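# Unplug the failed server power supply's cord

## Task

At the back of the server there are four power supplies, and exactly one has failed: its handle lamp is amber or dark, while the other three glow green. Pull that unit's power cord out. At the end the failed unit must still be latched in its bay. Release the plug so that it settles entirely below the bay and is not inserted anywhere. The work area runs from the service shelf in front of the robot to the supply bays, spans the shelf's width and extends upward from the shelf's top. A parts tray sits loose on the shelf. A plug that is still on its cord does not count as a loose part.

## Robot and tools

Robot: two arms, left_arm on the +y side and right_arm on the -y side. Each arm ends in a five-finger hand. The left hand mirrors the right. The bases sit at (-0.024, +0.262, +1.438) m for left_arm and (-0.024, -0.262, +1.438) m for right_arm, with their given quaternions.

Scene frame: the origin is on the floor under the centre of the robot's foot. +x is the way the robot faces, +y is toward its left, and +z is up. All results report each hand point's end_effector_position in metres and end_effector_quat_wxyz in this frame. The printed values may be off by a few centimetres. The shelf and server may not be square to the robot.

Hand point: it sits 0.05 m in front of the palm and 0.15 m beyond the wrist mounting face. Its +z runs along the straight fingers, and its +y points out of the palm. Its +x runs across the palm away from the thumb on the right hand; on the left hand, +x points toward the thumb. Straight fingers extend 0.06-0.07 m past the point and lie 0.06 m behind it along -y. A wrist bracket on the little-finger side can strike things. A grip closes around objects roughly 0.035-0.065 m thick, or around handles down to about 0.025 m, with the thumb turned fully in front of the palm.

Row layout (execute_actions and move): one flat list of 28 numbers covering both arms, each in [-1, 1], even when one arm stays still. The order is:
- left_arm dx, dy, dz, rx, ry, rz
- left hand little, ring, middle, index, thumb_bend, thumb_turn, force_limit, speed
- the same 14 for right_arm.

The pose numbers are offsets, not poses. They count from that arm's Hand target as it stood when the action or move began, along the scene axes. Rotation turns about the Hand target's position. 1.0 means 0.6 m of travel or 180 degrees. rx, ry, rz together form one rotation vector. Every row counts from the same start point, not from the previous row. Repeating an offset in a new call moves the hand further. Six zeros re-request the current Hand target.

Finger targets are absolute positions, not offsets. +1 is open or straight, and -1 is curled. For thumb_turn, +1 is beside the palm and -1 is across it. force_limit runs from -1 (about 0 N) to +1 (10 N; 15 N for the two thumb motors). speed scales from near 0 at -1 to full speed at +0.48 and above. Use -0.94 or lower for a gentle close. A hand never holds by default: always resend its last eight commanded numbers to keep it unchanged.

execute_actions(actions, cameras): actions is a list of actions. Each action is a table of up to 15 rows, and each row is one 1/30 s control step. If the table is shorter, its last row is held to fill the 15 steps. An empty list returns state plus camera images.

move(target, speed, blend, blocking, cameras): target is one 28-number row or a list of up to 15 rows. All of them are offsets from the same starting Hand targets. speed is the path top speed in m/s, from 0.002 to 4.3, default 0.25. Turns are limited to twice that in rad/s. blend is a corner-rounding distance in metres; 0 stops at each target. blocking=false returns after about 0.5 s while the motion continues. Moves never avoid obstacles or the other arm and last at most 10 s. Avoid paths close to an arm's own base.

Other tools:
- wait(seconds, 0 to 10) lets time pass.
- stop() brakes a running move.
- zoom_image(camera, region [x0, y0, x1, y1], at most 504 px per side) enlarges part of the newest image from that camera.
- show_instructions() shows the reference pages.
- finished_scene() ends the scene for good.

Cameras: cam_head_left, cam_head_right, cam_left_wrist, cam_right_wrist, each 672x504.

Reading results:
- Hand target is the commanded pose after clipping. The controller limits orientation to within 40 degrees of the measured orientation. The hand often rests 1-3 cm short of the target, sometimes 5 cm, usually low. To close the gap, send the remaining distance as a new offset.
- hand_measured, hand_stopped_by and hand_load_n list the six motors in row order.
- hand_stopped_by reads moving, target, force, stalled or fault.
- A load falling to about 0 signals a lost grip.
- To squeeze harder, raise force_limit and send a target more closed than hand_measured. To loosen, send a more open target.
- The move line reports the ending (done, off_target, moving, held, fault). limits=paced means the pose was clipped, and limits=held means steps were withheld.
- Joint torques include gravity, and numbers 3 and 4 wrap at ±28 N m.

What to avoid:
- Knocking anything, especially the loose tray, out of the work area.
- Dropping things, or releasing a part while it is moving.
- Fast impacts on the server.
- Overloading fingers with hard yanks or twists.
- Any contact between the two hands.
- Long stretched or pushing holds. Motors that reach 85 °C print MOTOR HOT, and at 100 °C that arm faults and sags.

When a hand is pressing against something, command the target back past the hand point to release it. The scene keeps running while you think.

Each tool is called after "Request:" by a JSON object that holds its "name" and its "arguments".

Reference images:

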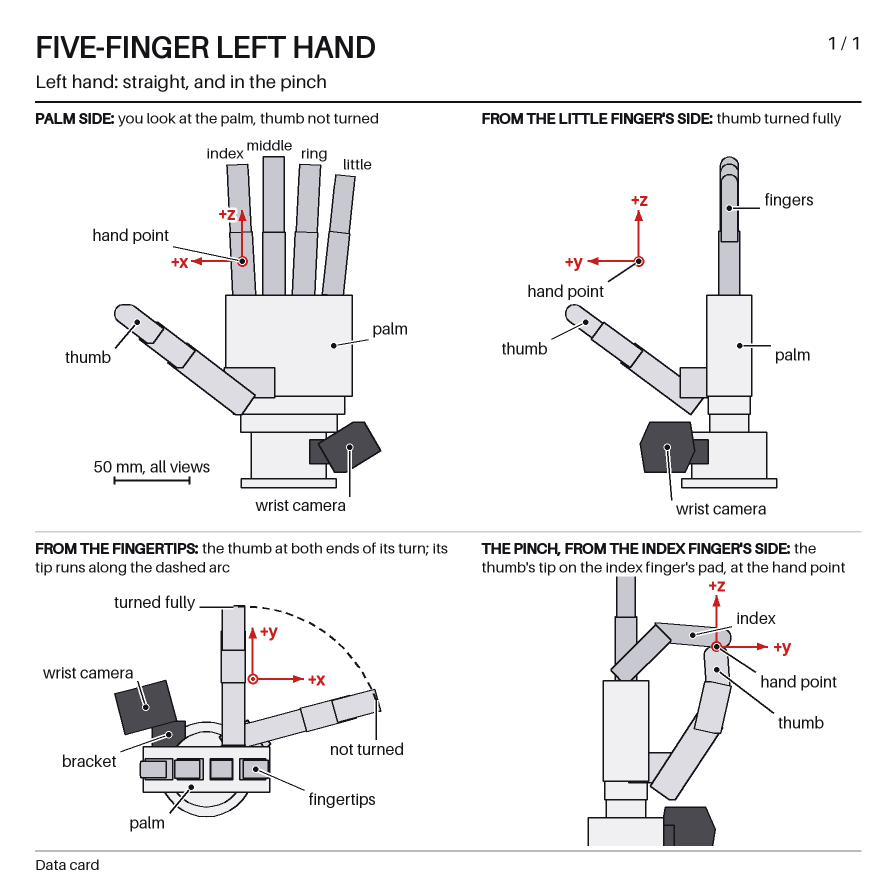

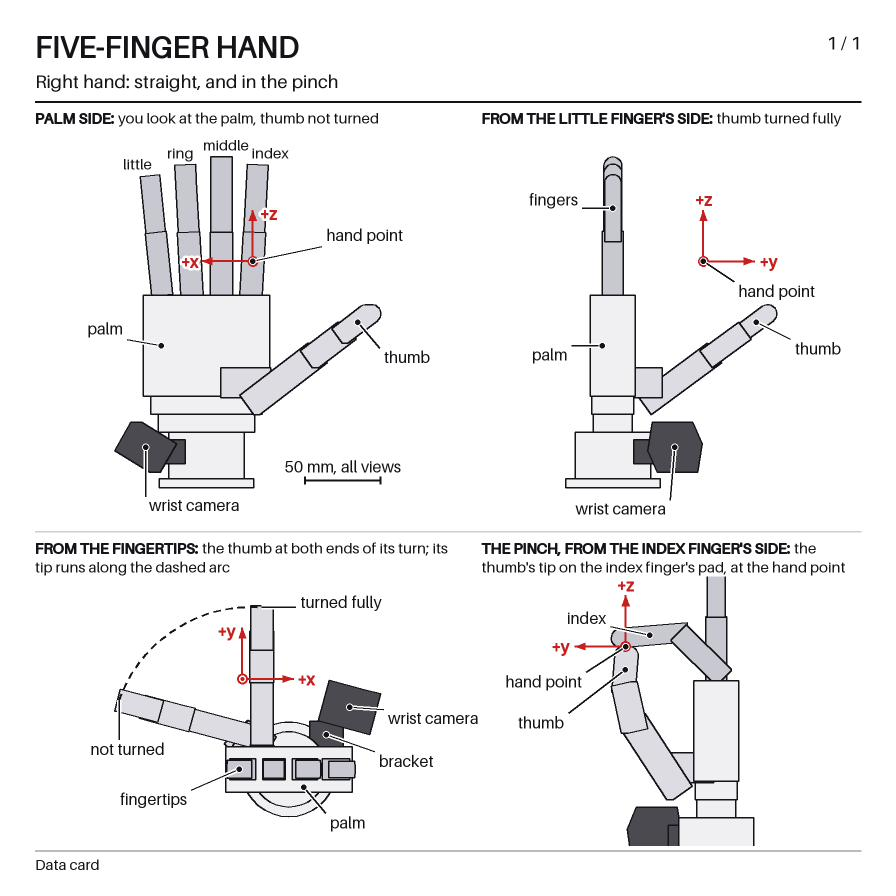

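## Session

Request:
{"name": "execute_actions", "arguments": {"actions": []}}

Scene clock: 0.00 s.
left_arm: end_effector_position=(+0.5528, +0.4371, +1.1736) hand_measured=(+1.000, +1.000, +1.000, +1.000, +1.000, +1.000) hand_load_n=(+0.0, +0.0, +0.0, +0.0, +0.0, +0.0) hand_stopped_by=(target, target, target, target, target, target) hand_force_limit=0.00 hand_speed=-0.80 end_effector_quat_wxyz=(+0.154, +0.907, +0.355, +0.165) | right_arm: end_effector_position=(+0.3732, -0.4535, +1.1545) hand_measured=(+1.000, +1.000, +1.000, +1.000, +1.000, +1.000) hand_load_n=(+0.0, +0.0, +0.0, +0.0, +0.0, +0.0) hand_stopped_by=(target, target, target, target, target, target) hand_force_limit=0.00 hand_speed=-0.80 end_effector_quat_wxyz=(-0.046, -0.985, +0.166, -0.025)
Joint positions: left_arm=[1.931 1.468 0.863 0.21 0.565 -2.06] | right_arm=[-1.708 1.314 0.781 -0.15 -0.015 -1.489]
Joint velocities: within noise
Joint torques (N m): no reading
Motor temperatures (°C): left_arm=[28 23 23 27 21 25] | right_arm=[23 24 32 25 23 24]
Heat: left arm: hottest waist 28 °C; right arm: hottest elbow 32 °C.
Hand target: left_arm +0.5587, +0.4390, +1.1782; +0.153, +0.907, +0.352, +0.172 | right_arm +0.3770, -0.4545, +1.1553; +0.046, +0.985, -0.166, +0.029

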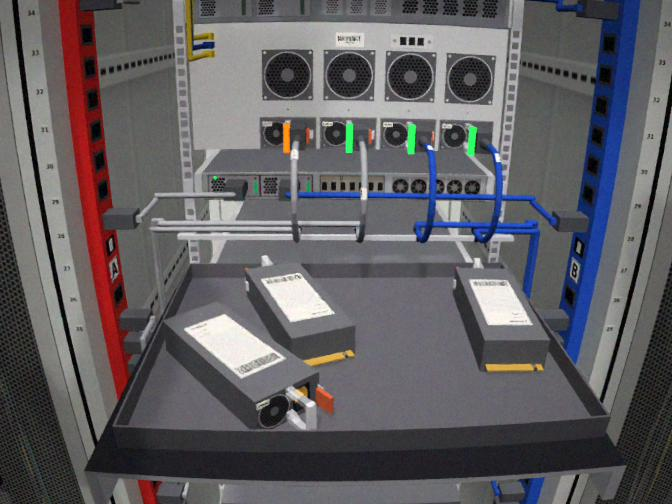

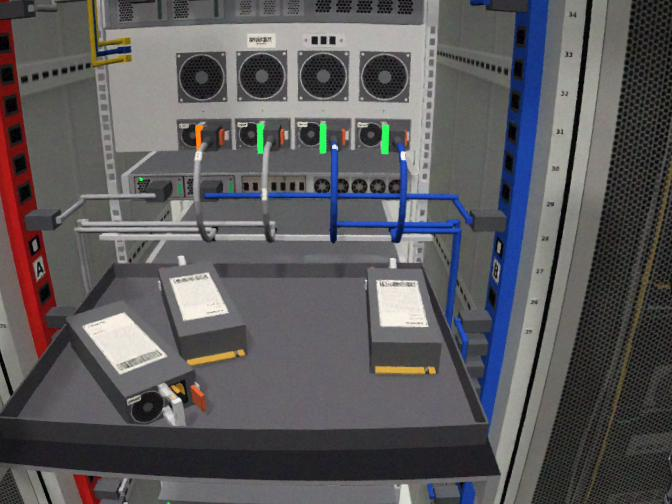

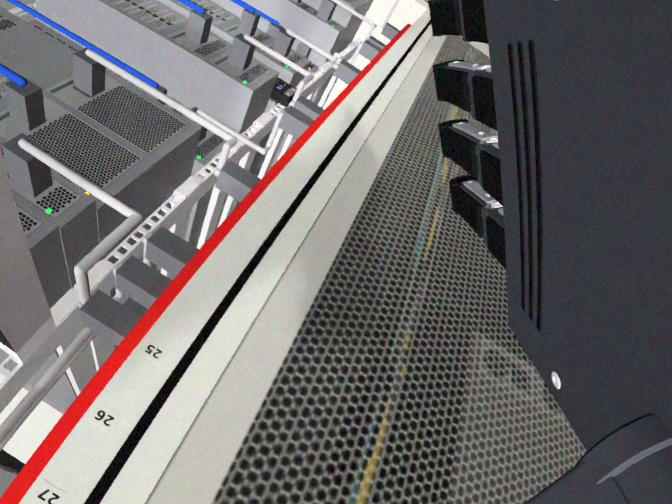

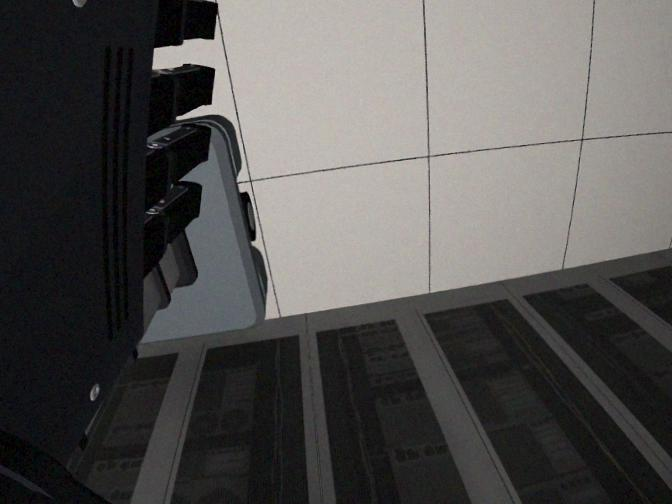

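Request:
{"name": "zoom_image", "arguments": {"camera": "cam_head_left", "region": [250, 100, 400, 250]}}

Request:
{"name": "zoom_image", "arguments": {"camera": "cam_head_right", "region": [160, 100, 310, 250]}}

Scaled by 3.360 from the camera's 672x504 image, which has a finer 960x720 frame.

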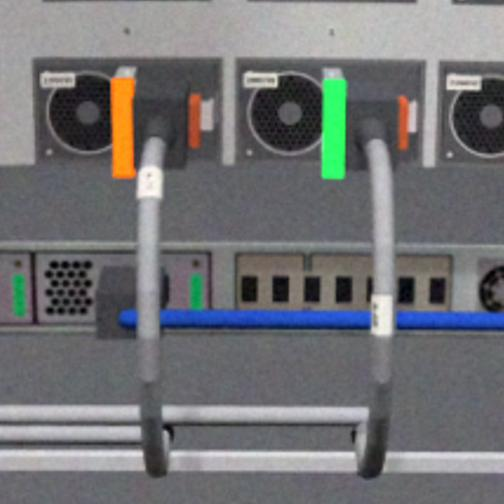

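Scaled by 3.360 from the camera's 672x504 image, which has a finer 960x720 frame.

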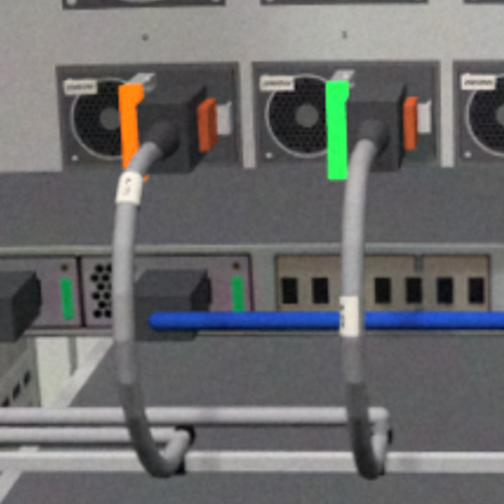

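Request:
{"name": "zoom_image", "arguments": {"camera": "cam_head_right", "region": [170, 110, 250, 170]}}

Request:
{"name": "zoom_image", "arguments": {"camera": "cam_head_left", "region": [255, 110, 335, 170]}}

Scaled by 6.300 from the camera's 672x504 image, which has a finer 960x720 frame.

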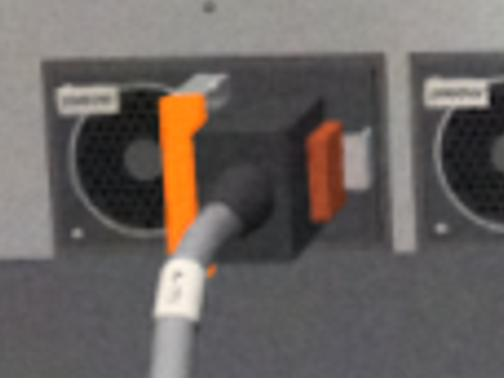

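Scaled by 6.300 from the camera's 672x504 image, which has a finer 960x720 frame.

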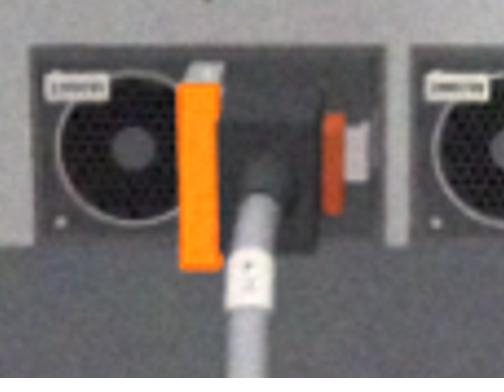

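Request:
{"name": "move", "arguments": {"target": [[-0.231,-0.065,0.336,0,0,0,1,1,1,1,1,1,0,-0.8,0,0,0,0,0,0,1,1,1,1,1,1,0,-0.8],[-0.14,-0.398,0.336,-0.0089,0.1525,0.260,1,1,1,1,1,1,0,-0.8,0,0,0,0,0,0,1,1,1,1,1,1,0,-0.8]], "blend": 0.03, "cameras": ["all"]}}

Scene clock: 49.67 s.
left_arm: end_effector_position=(+0.4617, +0.1961, +1.3779) hand_measured=(+1.000, +1.000, +1.000, +1.000, +1.000, +1.000) hand_load_n=(+0.0, +0.0, +0.0, +0.0, +0.0, +0.0) hand_stopped_by=(target, target, target, target, target, target) hand_force_limit=0.00 hand_speed=-0.80 end_effector_quat_wxyz=(+0.250, +0.894, +0.334, -0.167) | right_arm: end_effector_position=(+0.3732, -0.4535, +1.1545) hand_measured=(+1.000, +1.000, +1.000, +1.000, +1.000, +1.000) hand_load_n=(+0.0, +0.0, +0.0, +0.5, +0.0, +0.0) hand_stopped_by=(target, target, target, target, target, target) hand_force_limit=0.00 hand_speed=-0.80 end_effector_quat_wxyz=(-0.046, -0.985, +0.166, -0.025)
Joint positions: left_arm=[1.539 0.818 0.833 -0.997 0.541 -2.078] | right_arm=[-1.708 1.314 0.781 -0.15 -0.015 -1.489]
Joint torques (N m): left_arm=[0.62 -8.29 7.08 0.09 0.5 -0.13] | right_arm=[-0.85 -10.81 2.37 0.31 -0.02 -0.05]
Heat: left arm: hottest waist 28 °C; right arm: hottest elbow 32 °C.
Hand target: left_arm +0.4748, +0.2003, +1.3798; +0.086, +0.793, +0.601, -0.057 | right_arm +0.3770, -0.4545, +1.1553; +0.046, +0.985, -0.166, +0.029
Off the commanded pose: left_arm 0.014 m, 60 deg; orientation clipped | right_arm 0.004 m, 0 deg.
joint sent to its limit (left arm) — joint 6 (wrist roll), lower limit. The joint targets are off in orientation, not in position.
move: off_target (left_arm); limits=paced

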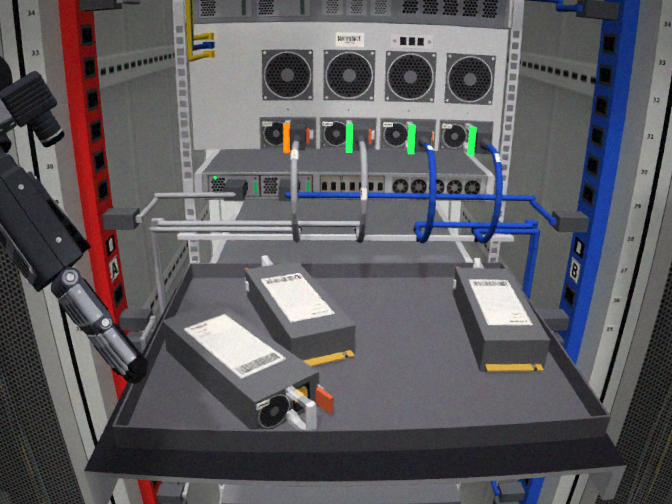

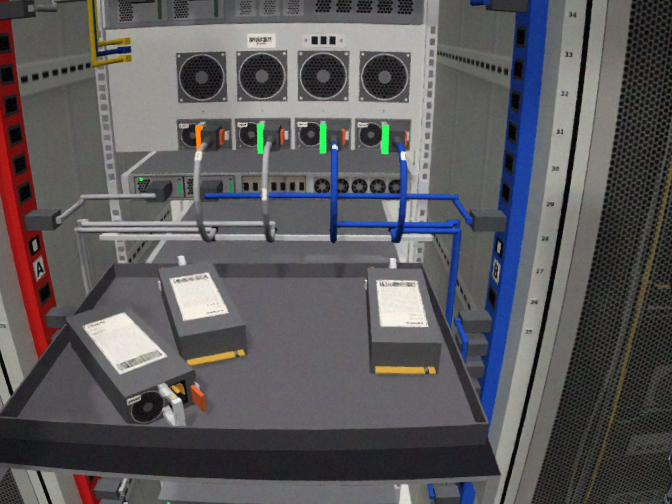

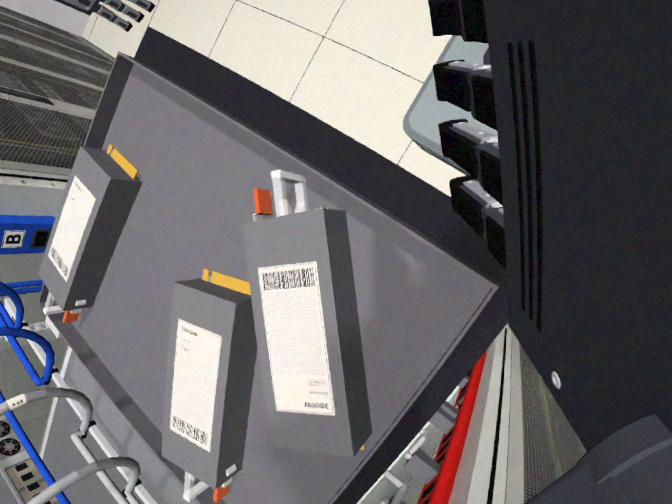

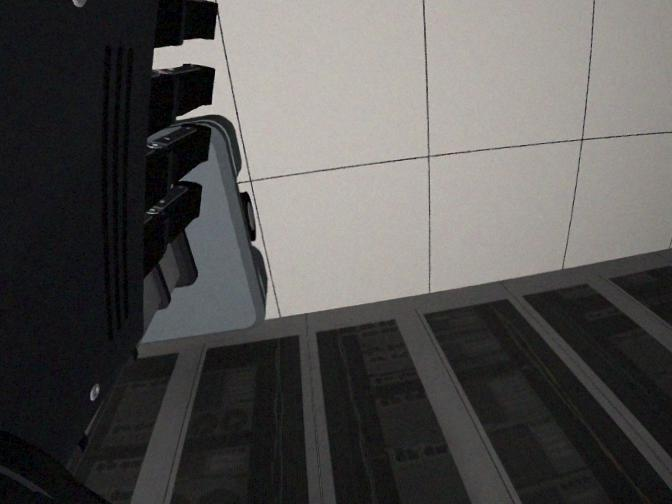

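Request:
{"name": "move", "arguments": {"target": [[-0.125,0.366,-0.133,0.052,-0.162,-0.158,1,1,1,1,1,1,0,-0.8,-0.078,0.124,0.408,0.009,-0.014,-0.298,1,1,1,1,1,1,0,-0.8],[-0.125,0.366,-0.133,0.052,-0.162,-0.158,1,1,1,1,1,1,0,-0.8,0.122,0.624,0.441,0.026,-0.042,-0.893,1,1,1,1,1,1,0,-0.8]], "blend": 0.03, "cameras": ["all"]}}

Scene clock: 141.00 s.
left_arm: end_effector_position=(+0.4027, +0.4152, +1.3026) hand_measured=(+1.000, +1.000, +1.000, +1.000, +1.000, +1.000) hand_load_n=(+0.0, +0.0, +0.0, +0.0, +0.0, +0.0) hand_stopped_by=(target, target, target, target, target, target) hand_force_limit=0.00 hand_speed=-0.80 end_effector_quat_wxyz=(+0.154, +0.910, +0.344, +0.172) | right_arm: end_effector_position=(+0.4342, -0.0860, +1.4103) hand_measured=(+1.000, +1.000, +1.000, +1.000, +1.000, +1.000) hand_load_n=(+0.0, +0.0, +0.0, +0.0, +0.0, +0.0) hand_stopped_by=(target, target, target, target, target, target) hand_force_limit=0.00 hand_speed=-0.80 end_effector_quat_wxyz=(-0.005, -0.011, +1.000, +0.000)
Joint positions: left_arm=[2.217 1.009 0.421 0.107 0.829 -1.889] | right_arm=[-0.68 0.823 0.874 -1.026 0.608 2.085]
Joint torques (N m): left_arm=[2.78 -5.77 2.02 1.66 0.34 -0.14] | right_arm=[3.14 -5.19 9.62 -0.28 -0.07 0.01]
Heat: left arm: hottest waist 27 °C; right arm: hottest elbow 33 °C.
Hand target: left_arm +0.3999, +0.4199, +1.3001; +0.153, +0.908, +0.352, +0.172 | right_arm +0.4503, -0.0801, +1.4199; +0.000, +0.001, +1.000, +0.000
Off the commanded pose: left_arm 0.006 m, 1 deg | right_arm 0.020 m, 1 deg.
joint sent to its limit (right arm) — joint 6 (wrist roll), upper limit. The joint targets still meet the commanded pose.
move: off_target (right_arm)

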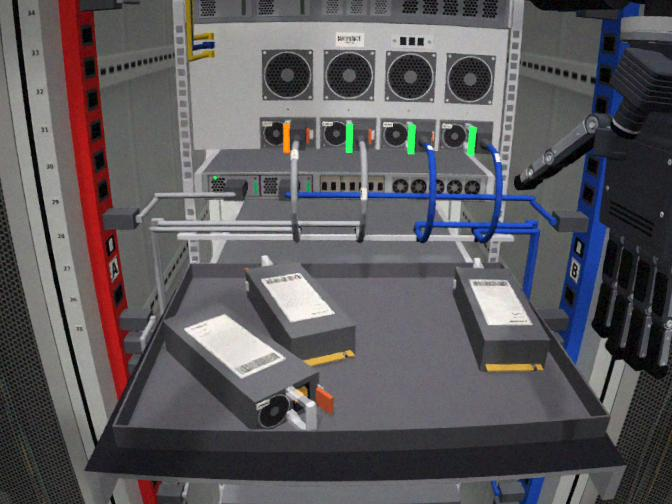

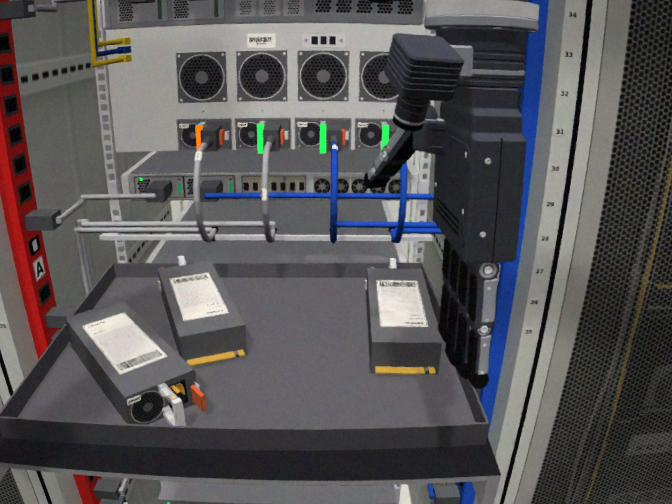

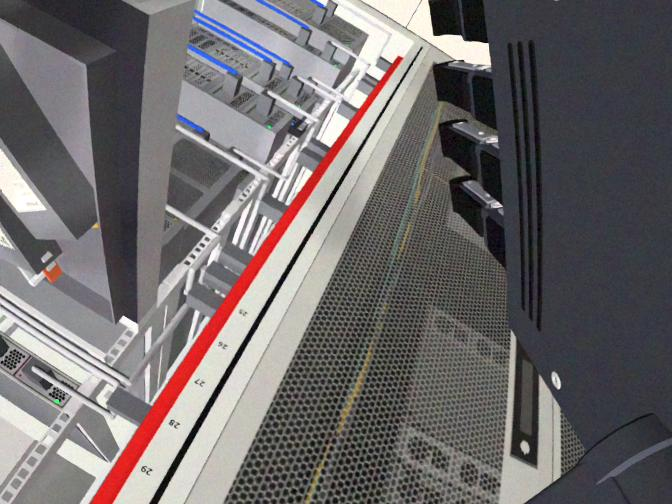

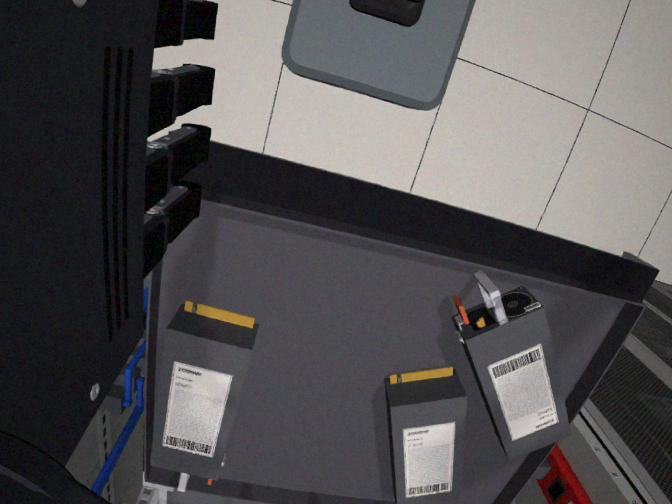

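Request:
{"name": "zoom_image", "arguments": {"camera": "cam_head_left", "region": [500, 100, 672, 400]}}

Request:
{"name": "zoom_image", "arguments": {"camera": "cam_head_right", "region": [340, 100, 540, 400]}}

Scaled by 1.680 from the camera's 672x504 image, which has a finer 960x720 frame.

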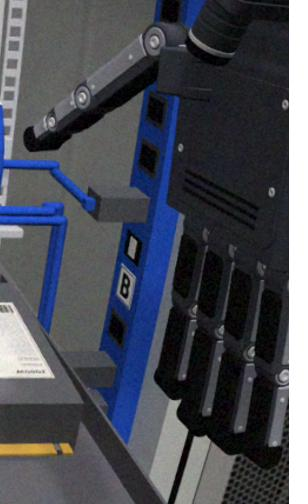

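Scaled by 1.680 from the camera's 672x504 image, which has a finer 960x720 frame.

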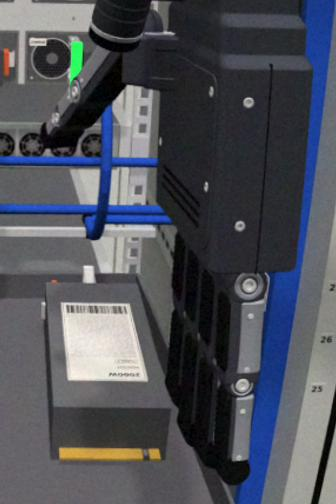

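Request:
{"name": "move", "arguments": {"target": [0,0,0,0,0,0,1,1,1,1,1,1,0,-0.8,0.283,0.2835,0.067,0,0,0,1,1,1,0.5,-0.2,-0.78,0,-0.5], "cameras": ["all"]}}

Scene clock: 185.57 s.
left_arm: end_effector_position=(+0.4027, +0.4152, +1.3026) hand_measured=(+1.000, +1.000, +1.000, +1.000, +1.000, +1.000) hand_load_n=(+0.0, +0.0, +0.0, +0.0, +0.0, +0.0) hand_stopped_by=(target, target, target, target, target, target) hand_force_limit=0.00 hand_speed=-0.80 end_effector_quat_wxyz=(+0.154, +0.910, +0.344, +0.172) | right_arm: end_effector_position=(+0.6082, +0.0813, +1.4507) hand_measured=(+1.000, +1.000, +1.000, +0.500, -0.200, -0.780) hand_load_n=(+0.0, +0.0, +0.0, +0.0, -0.5, +0.0) hand_stopped_by=(target, target, target, target, target, target) hand_force_limit=0.00 hand_speed=-0.50 end_effector_quat_wxyz=(+0.019, -0.053, +0.998, +0.030)
Joint positions: left_arm=[2.217 1.009 0.421 0.107 0.829 -1.889] | right_arm=[-0.544 1.364 1.597 -1.201 0.658 2.086]
Joint torques (N m): left_arm=[2.78 -5.77 2 1.66 0.34 -0.14] | right_arm=[8.41 -9.93 10.48 -0.17 -0.17 0.02]
Heat: left arm: hottest waist 27 °C; right arm: hottest elbow 35 °C.
Hand target: left_arm +0.3999, +0.4199, +1.3001; +0.153, +0.908, +0.352, +0.172 | right_arm +0.6200, +0.0900, +1.4600; +0.000, +0.001, +1.000, +0.000
Off the commanded pose: left_arm 0.006 m, 1 deg | right_arm 0.017 m, 7 deg.
joint sent to its limit (right arm) — joint 6 (wrist roll), upper limit. The joint targets are off in orientation, not in position.
move: off_target (right_arm)

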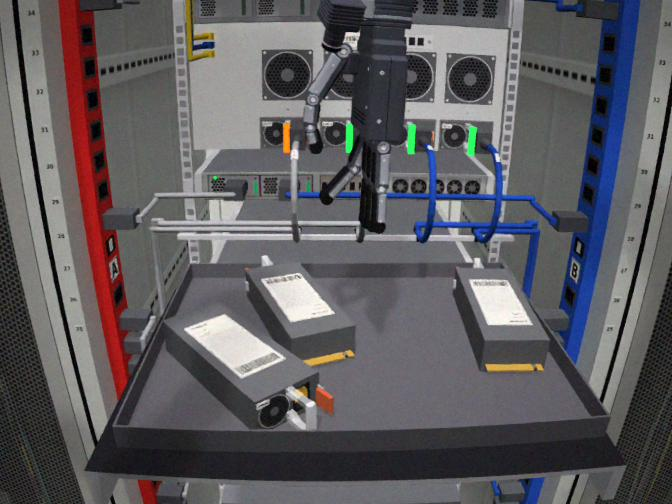

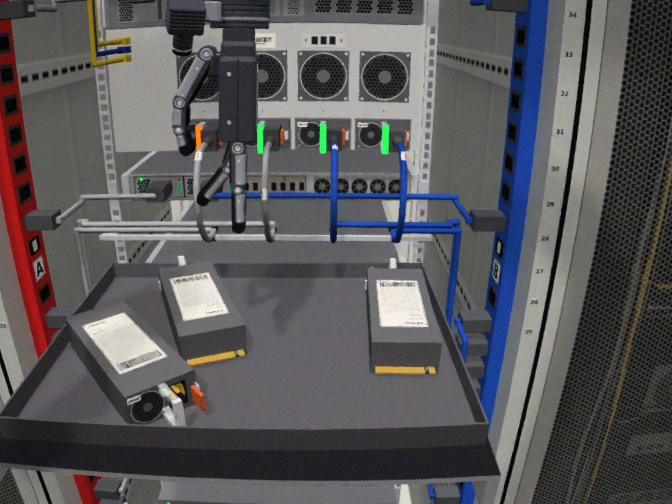

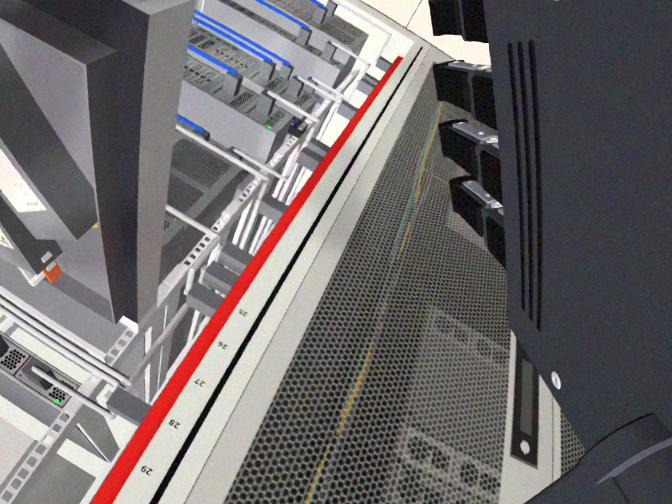

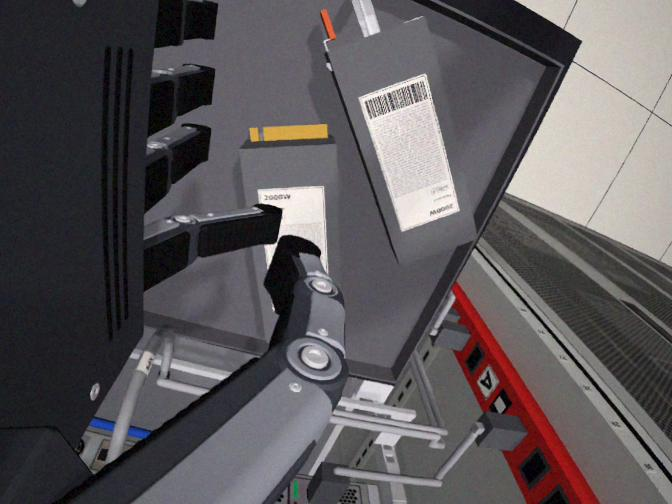

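Request:
{"name": "zoom_image", "arguments": {"camera": "cam_head_left", "region": [270, 90, 420, 240]}}

Request:
{"name": "zoom_image", "arguments": {"camera": "cam_head_right", "region": [150, 90, 300, 240]}}

Scaled by 3.360 from the camera's 672x504 image, which has a finer 960x720 frame.

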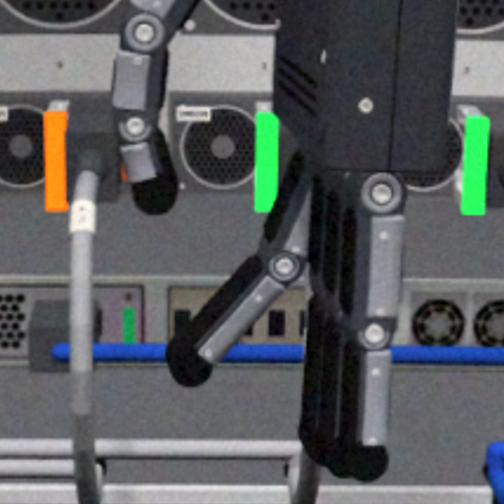

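Scaled by 3.360 from the camera's 672x504 image, which has a finer 960x720 frame.

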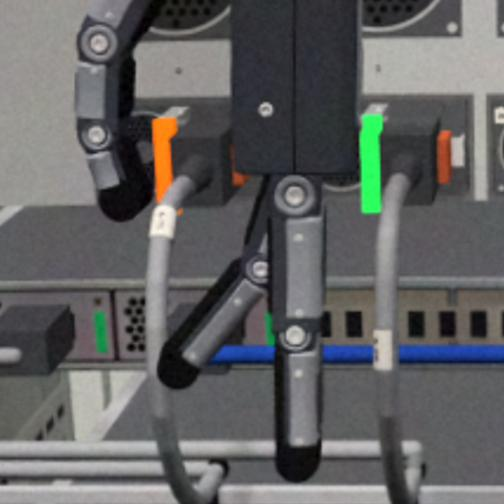

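Request:
{"name": "move", "arguments": {"target": [0,0,0,0,0,0,1,1,1,1,1,1,0,-0.8,0.153,0.052,-0.002,0,0,0,1,1,1,1,-0.2,-0.65,0,-0.5], "cameras": ["cam_head_left","cam_head_right","cam_right_wrist"]}}

Scene clock: 205.60 s.
left_arm: end_effector_position=(+0.4027, +0.4152, +1.3026) hand_measured=(+1.000, +1.000, +1.000, +1.000, +1.000, +1.000) hand_load_n=(+0.0, +0.0, +0.0, +0.0, +0.5, +0.0) hand_stopped_by=(target, target, target, target, target, target) hand_force_limit=0.00 hand_speed=-0.80 end_effector_quat_wxyz=(+0.154, +0.910, +0.344, +0.172) | right_arm: end_effector_position=(+0.6983, +0.1219, +1.4584) hand_measured=(+1.000, +1.000, +1.000, +1.000, -0.200, -0.650) hand_load_n=(+0.0, +0.0, +0.0, +0.0, +0.0, +0.0) hand_stopped_by=(target, target, target, target, target, target) hand_force_limit=0.00 hand_speed=-0.50 end_effector_quat_wxyz=(+0.016, -0.045, +0.999, +0.025)
Joint positions: left_arm=[2.217 1.009 0.421 0.107 0.829 -1.889] | right_arm=[-0.568 1.63 2.078 -1.415 0.65 2.086]
Joint torques (N m): left_arm=[2.73 -5.77 2.02 1.66 0.34 -0.14] | right_arm=[8.53 -12.51 10.93 -0.2 -0.23 0.02]
Heat: left arm: hottest waist 27 °C; right arm: hottest elbow 36 °C.
Hand target: left_arm +0.3999, +0.4199, +1.3001; +0.153, +0.908, +0.352, +0.172 | right_arm +0.7118, +0.1211, +1.4588; +0.000, +0.001, +1.000, +0.000
Off the commanded pose: left_arm 0.006 m, 1 deg | right_arm 0.013 m, 6 deg.
joint sent to its limit (right arm) — joint 6 (wrist roll), upper limit. The joint targets are off in orientation, not in position.
move: off_target (right_arm)
Images, in order (width x height): cam_head_left 672x504, cam_head_right 672x504, cam_right_wrist 672x504.

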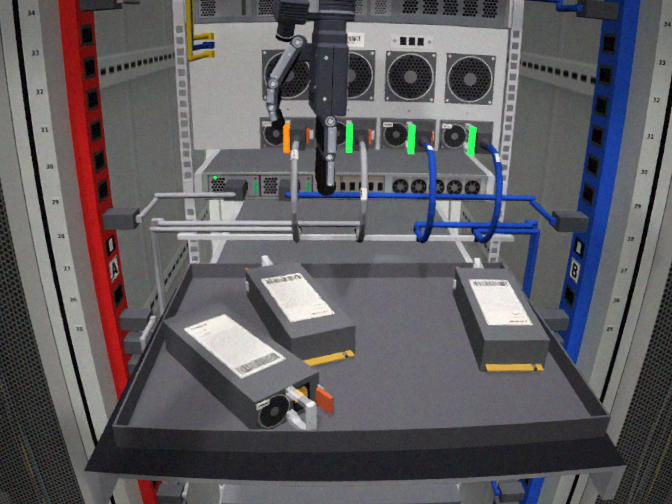

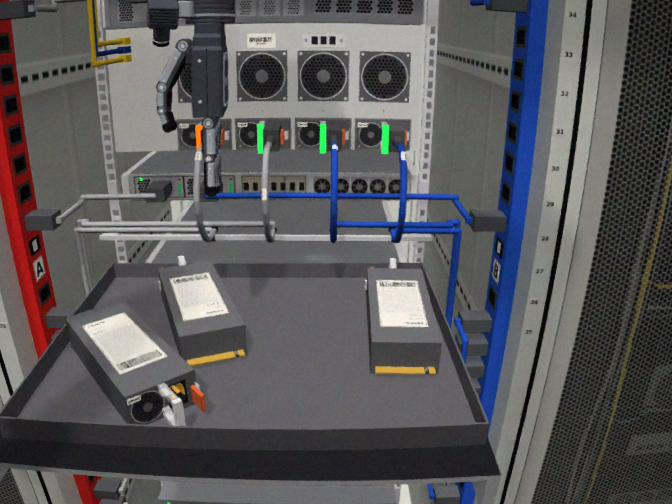

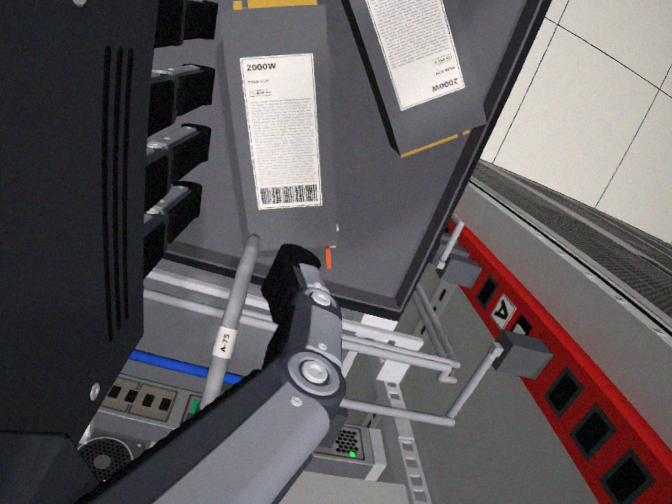

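Request:
{"name": "zoom_image", "arguments": {"camera": "cam_head_left", "region": [250, 80, 370, 200]}}

Request:
{"name": "zoom_image", "arguments": {"camera": "cam_head_right", "region": [140, 80, 260, 200]}}

Request:
{"name": "zoom_image", "arguments": {"camera": "cam_right_wrist", "region": [80, 200, 380, 504]}}

Scaled by 4.200 from the camera's 672x504 image, which has a finer 960x720 frame.

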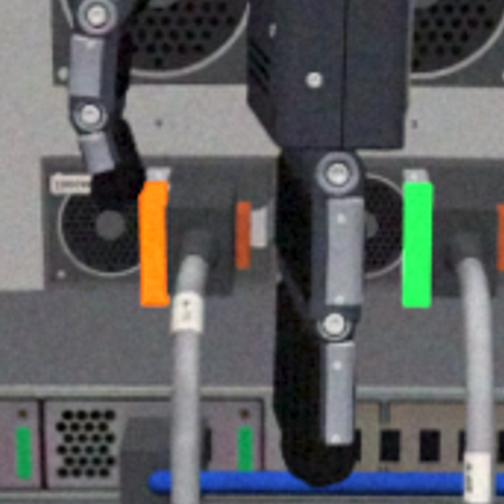

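Scaled by 4.200 from the camera's 672x504 image, which has a finer 960x720 frame.

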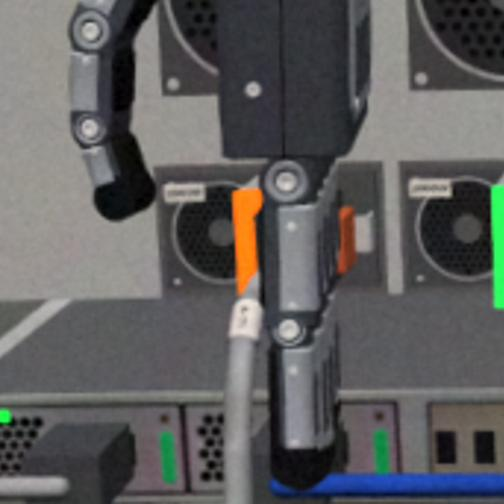

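Scaled by 1.658 from the camera's 672x504 image, which has a finer 960x720 frame.

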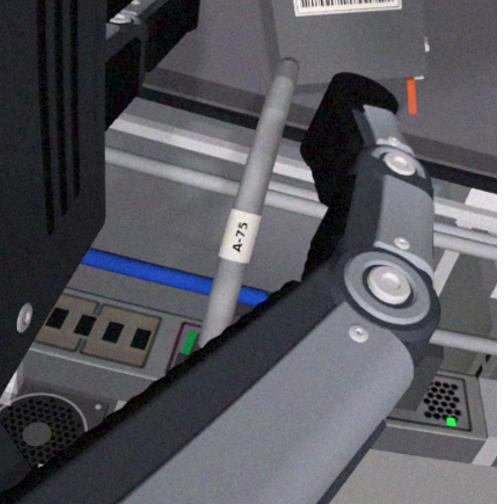

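Request:
{"name": "move", "arguments": {"target": [0,0,0,0,0,0,1,1,1,1,1,1,0,-0.8,0.150,-0.020,-0.023,-0.0556,0,0,1,1,1,1,-0.2,-0.9,0,-0.5], "speed": 0.15, "cameras": ["cam_head_left","cam_head_right","cam_right_wrist"]}}

Scene clock: 234.57 s.
left_arm: end_effector_position=(+0.4027, +0.4152, +1.3026) hand_measured=(+1.000, +1.000, +1.000, +1.000, +1.000, +1.000) hand_load_n=(+0.0, -0.5, +0.0, +0.0, +0.0, +0.0) hand_stopped_by=(target, target, target, target, target, target) hand_force_limit=0.00 hand_speed=-0.80 end_effector_quat_wxyz=(+0.154, +0.910, +0.344, +0.172) | right_arm: end_effector_position=(+0.7920, +0.1138, +1.4452) hand_measured=(+1.000, +1.000, +1.000, +1.000, -0.200, -0.900) hand_load_n=(+0.0, +0.0, +0.0, +0.0, +0.0, +0.0) hand_stopped_by=(target, target, target, target, target, target) hand_force_limit=0.00 hand_speed=-0.50 end_effector_quat_wxyz=(+0.060, -0.016, +0.997, -0.045)
Joint positions: left_arm=[2.217 1.009 0.421 0.107 0.829 -1.889] | right_arm=[-0.617 1.954 2.688 -1.664 0.79 2.086]
Joint torques (N m): left_arm=[2.84 -5.77 1.99 1.68 0.35 -0.14] | right_arm=[10.23 -15.09 11.18 -0.21 0.05 0.01]
Motor temperatures (°C): left_arm=[27 24 24 27 22 25] | right_arm=[23 25 37 25 23 24]
Heat: left arm: hottest waist 27 °C; right arm: hottest elbow 37 °C.
Hand target: left_arm +0.3999, +0.4199, +1.3001; +0.153, +0.908, +0.352, +0.172 | right_arm +0.8017, +0.1094, +1.4450; +0.000, +0.001, +0.996, -0.087
Off the commanded pose: left_arm 0.006 m, 1 deg | right_arm 0.011 m, 9 deg.
joint sent to its limit (right arm) — joint 4 (wrist pitch), lower limit; joint 6 (wrist roll), upper limit. The joint targets are off in orientation, not in position.
move: off_target (right_arm)
Images, in order (width x height): cam_head_left 672x504, cam_head_right 672x504, cam_right_wrist 672x504.

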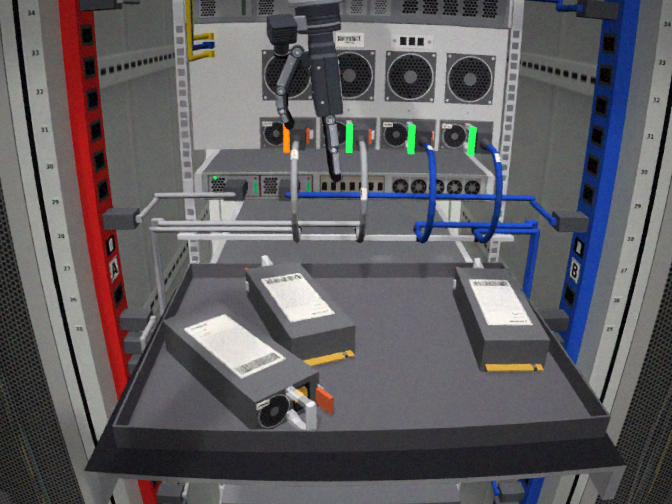

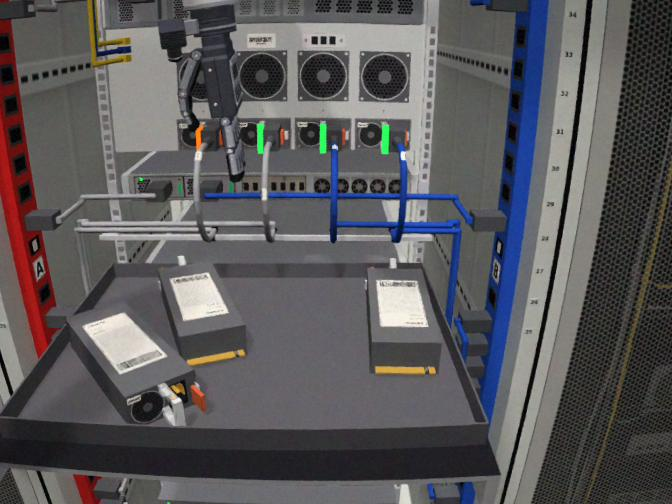

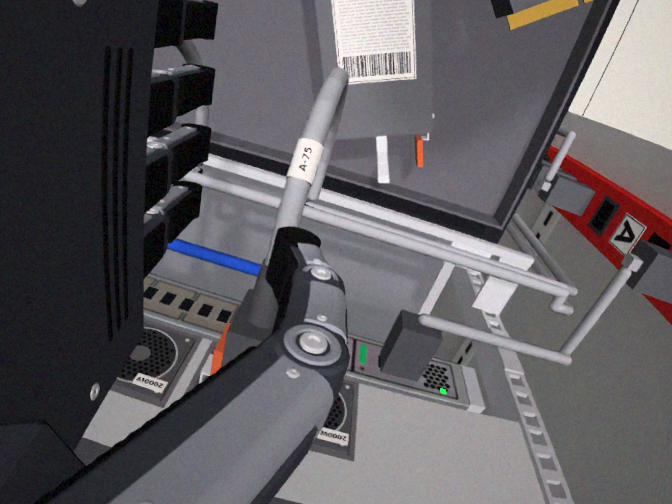

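Request:
{"name": "zoom_image", "arguments": {"camera": "cam_right_wrist", "region": [120, 130, 370, 400]}}

Request:
{"name": "zoom_image", "arguments": {"camera": "cam_head_left", "region": [250, 80, 350, 180]}}

Request:
{"name": "zoom_image", "arguments": {"camera": "cam_head_right", "region": [160, 80, 260, 180]}}

Scaled by 1.867 from the camera's 672x504 image, which has a finer 960x720 frame.

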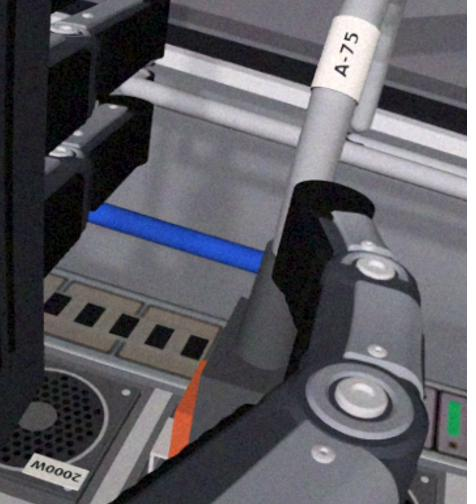

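Scaled by 5.040 from the camera's 672x504 image, which has a finer 960x720 frame.

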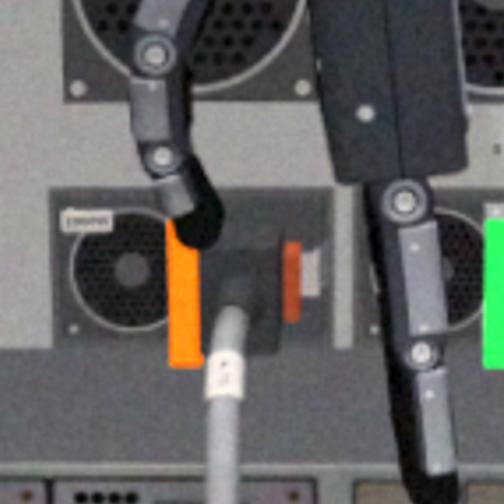

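Scaled by 5.040 from the camera's 672x504 image, which has a finer 960x720 frame.

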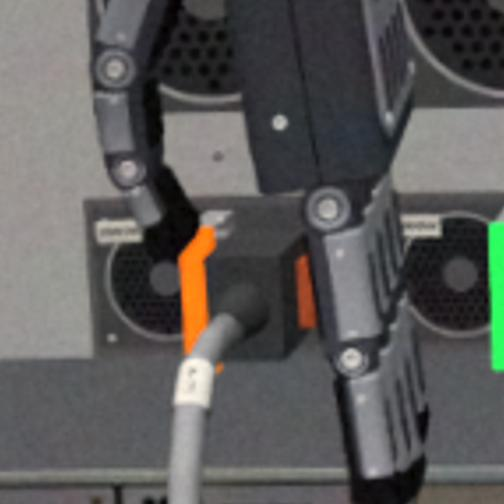

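Request:
{"name": "move", "arguments": {"target": [[0,0,0,0,0,0,1,1,1,1,1,1,0,-0.8,-0.103,-0.016,0.05,0,0,0,1,1,1,1,-0.2,-0.9,0,-0.5],[0.05,-0.10,0.12,0.05,0.056,-0.115,1,1,1,1,1,1,0,-0.8,-0.503,-0.349,0.008,0,0,0,1,1,1,1,-0.2,-0.9,0,-0.5],[0.133,-0.267,0.267,0.1004,0.1128,-0.231,1,1,1,1,1,1,0,-0.8,-0.67,-0.682,-0.192,0,0,0.5,1,1,1,1,-0.2,-0.9,0,-0.5]], "blend": [0.02,0.03,0], "speed": [0.15,0.3,0.3], "cameras": ["cam_head_left","cam_head_right","cam_left_wrist"]}}

Scene clock: 259.07 s.
left_arm: end_effector_position=(+0.4632, +0.2599, +1.4496) hand_measured=(+1.000, +1.000, +1.000, +1.000, +1.000, +1.000) hand_load_n=(+0.0, +0.0, +0.0, +0.0, +0.0, +0.0) hand_stopped_by=(target, target, target, target, target, target) hand_force_limit=0.00 hand_speed=-0.80 end_effector_quat_wxyz=(-0.001, +1.000, -0.002, -0.011) | right_arm: end_effector_position=(+0.4044, -0.2973, +1.3374) hand_measured=(+1.000, +1.000, +1.000, +1.000, -0.200, -0.900) hand_load_n=(+0.0, +0.0, +0.0, +0.0, +0.0, +0.0) hand_stopped_by=(target, target, target, target, target, target) hand_force_limit=0.00 hand_speed=-0.50 end_effector_quat_wxyz=(+0.066, -0.702, +0.706, -0.064)
Joint positions: left_arm=[1.459 0.602 0.956 -1.116 -0.088 -1.481] | right_arm=[-1.536 0.737 0.762 -0.579 -0.003 -0.136]
Joint torques (N m): left_arm=[-0.44 -7.71 9.48 0.36 -0.09 -0.15] | right_arm=[-0.38 -7.36 5.3 1.02 -0.19 -0.12]
Heat: left arm: hottest waist 27 °C; right arm: hottest elbow 39 °C.
Hand target: left_arm +0.4797, +0.2597, +1.4603; +0.000, +1.000, +0.000, +0.000 | right_arm +0.3998, -0.2999, +1.3299; -0.061, +0.704, -0.705, +0.062
Off the commanded pose: left_arm 0.020 m, 1 deg | right_arm 0.009 m, 1 deg.
move: off_target (left_arm)
Images, in order (width x height): cam_head_left 672x504, cam_head_right 672x504, cam_left_wrist 672x504.

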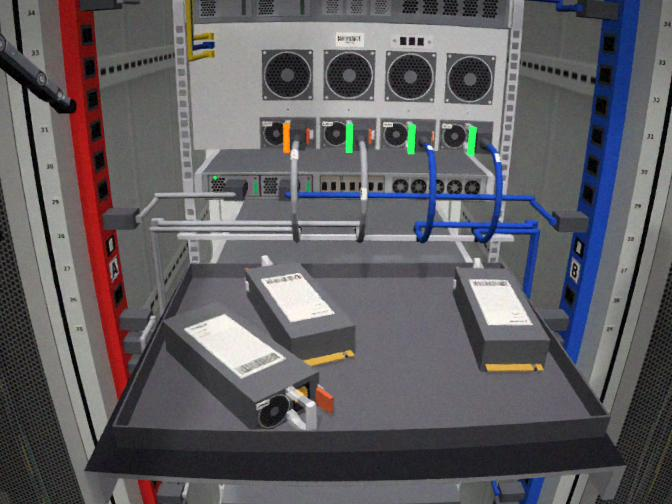

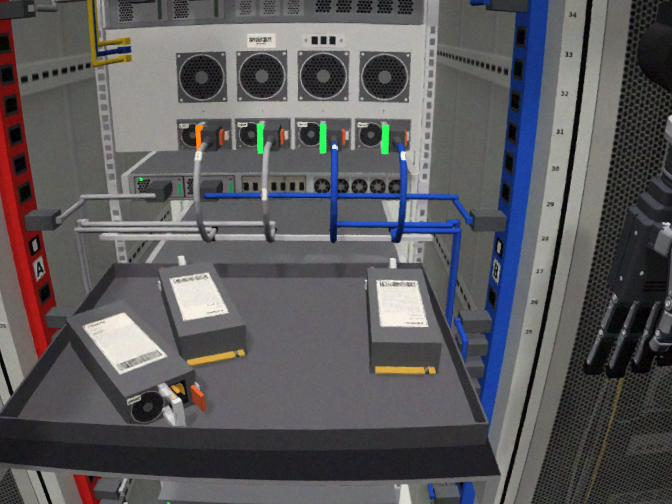

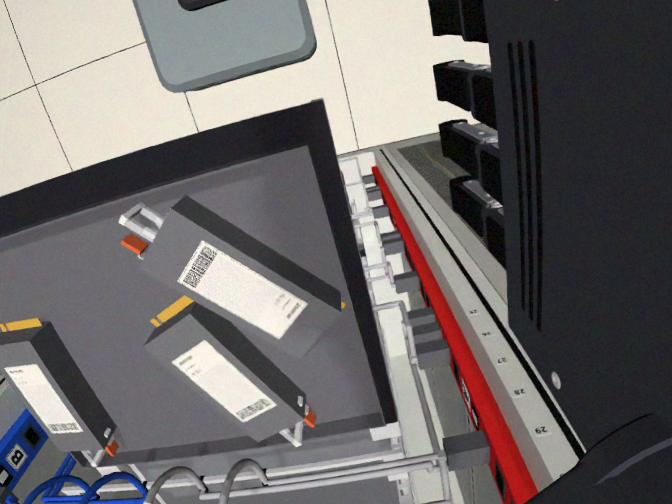

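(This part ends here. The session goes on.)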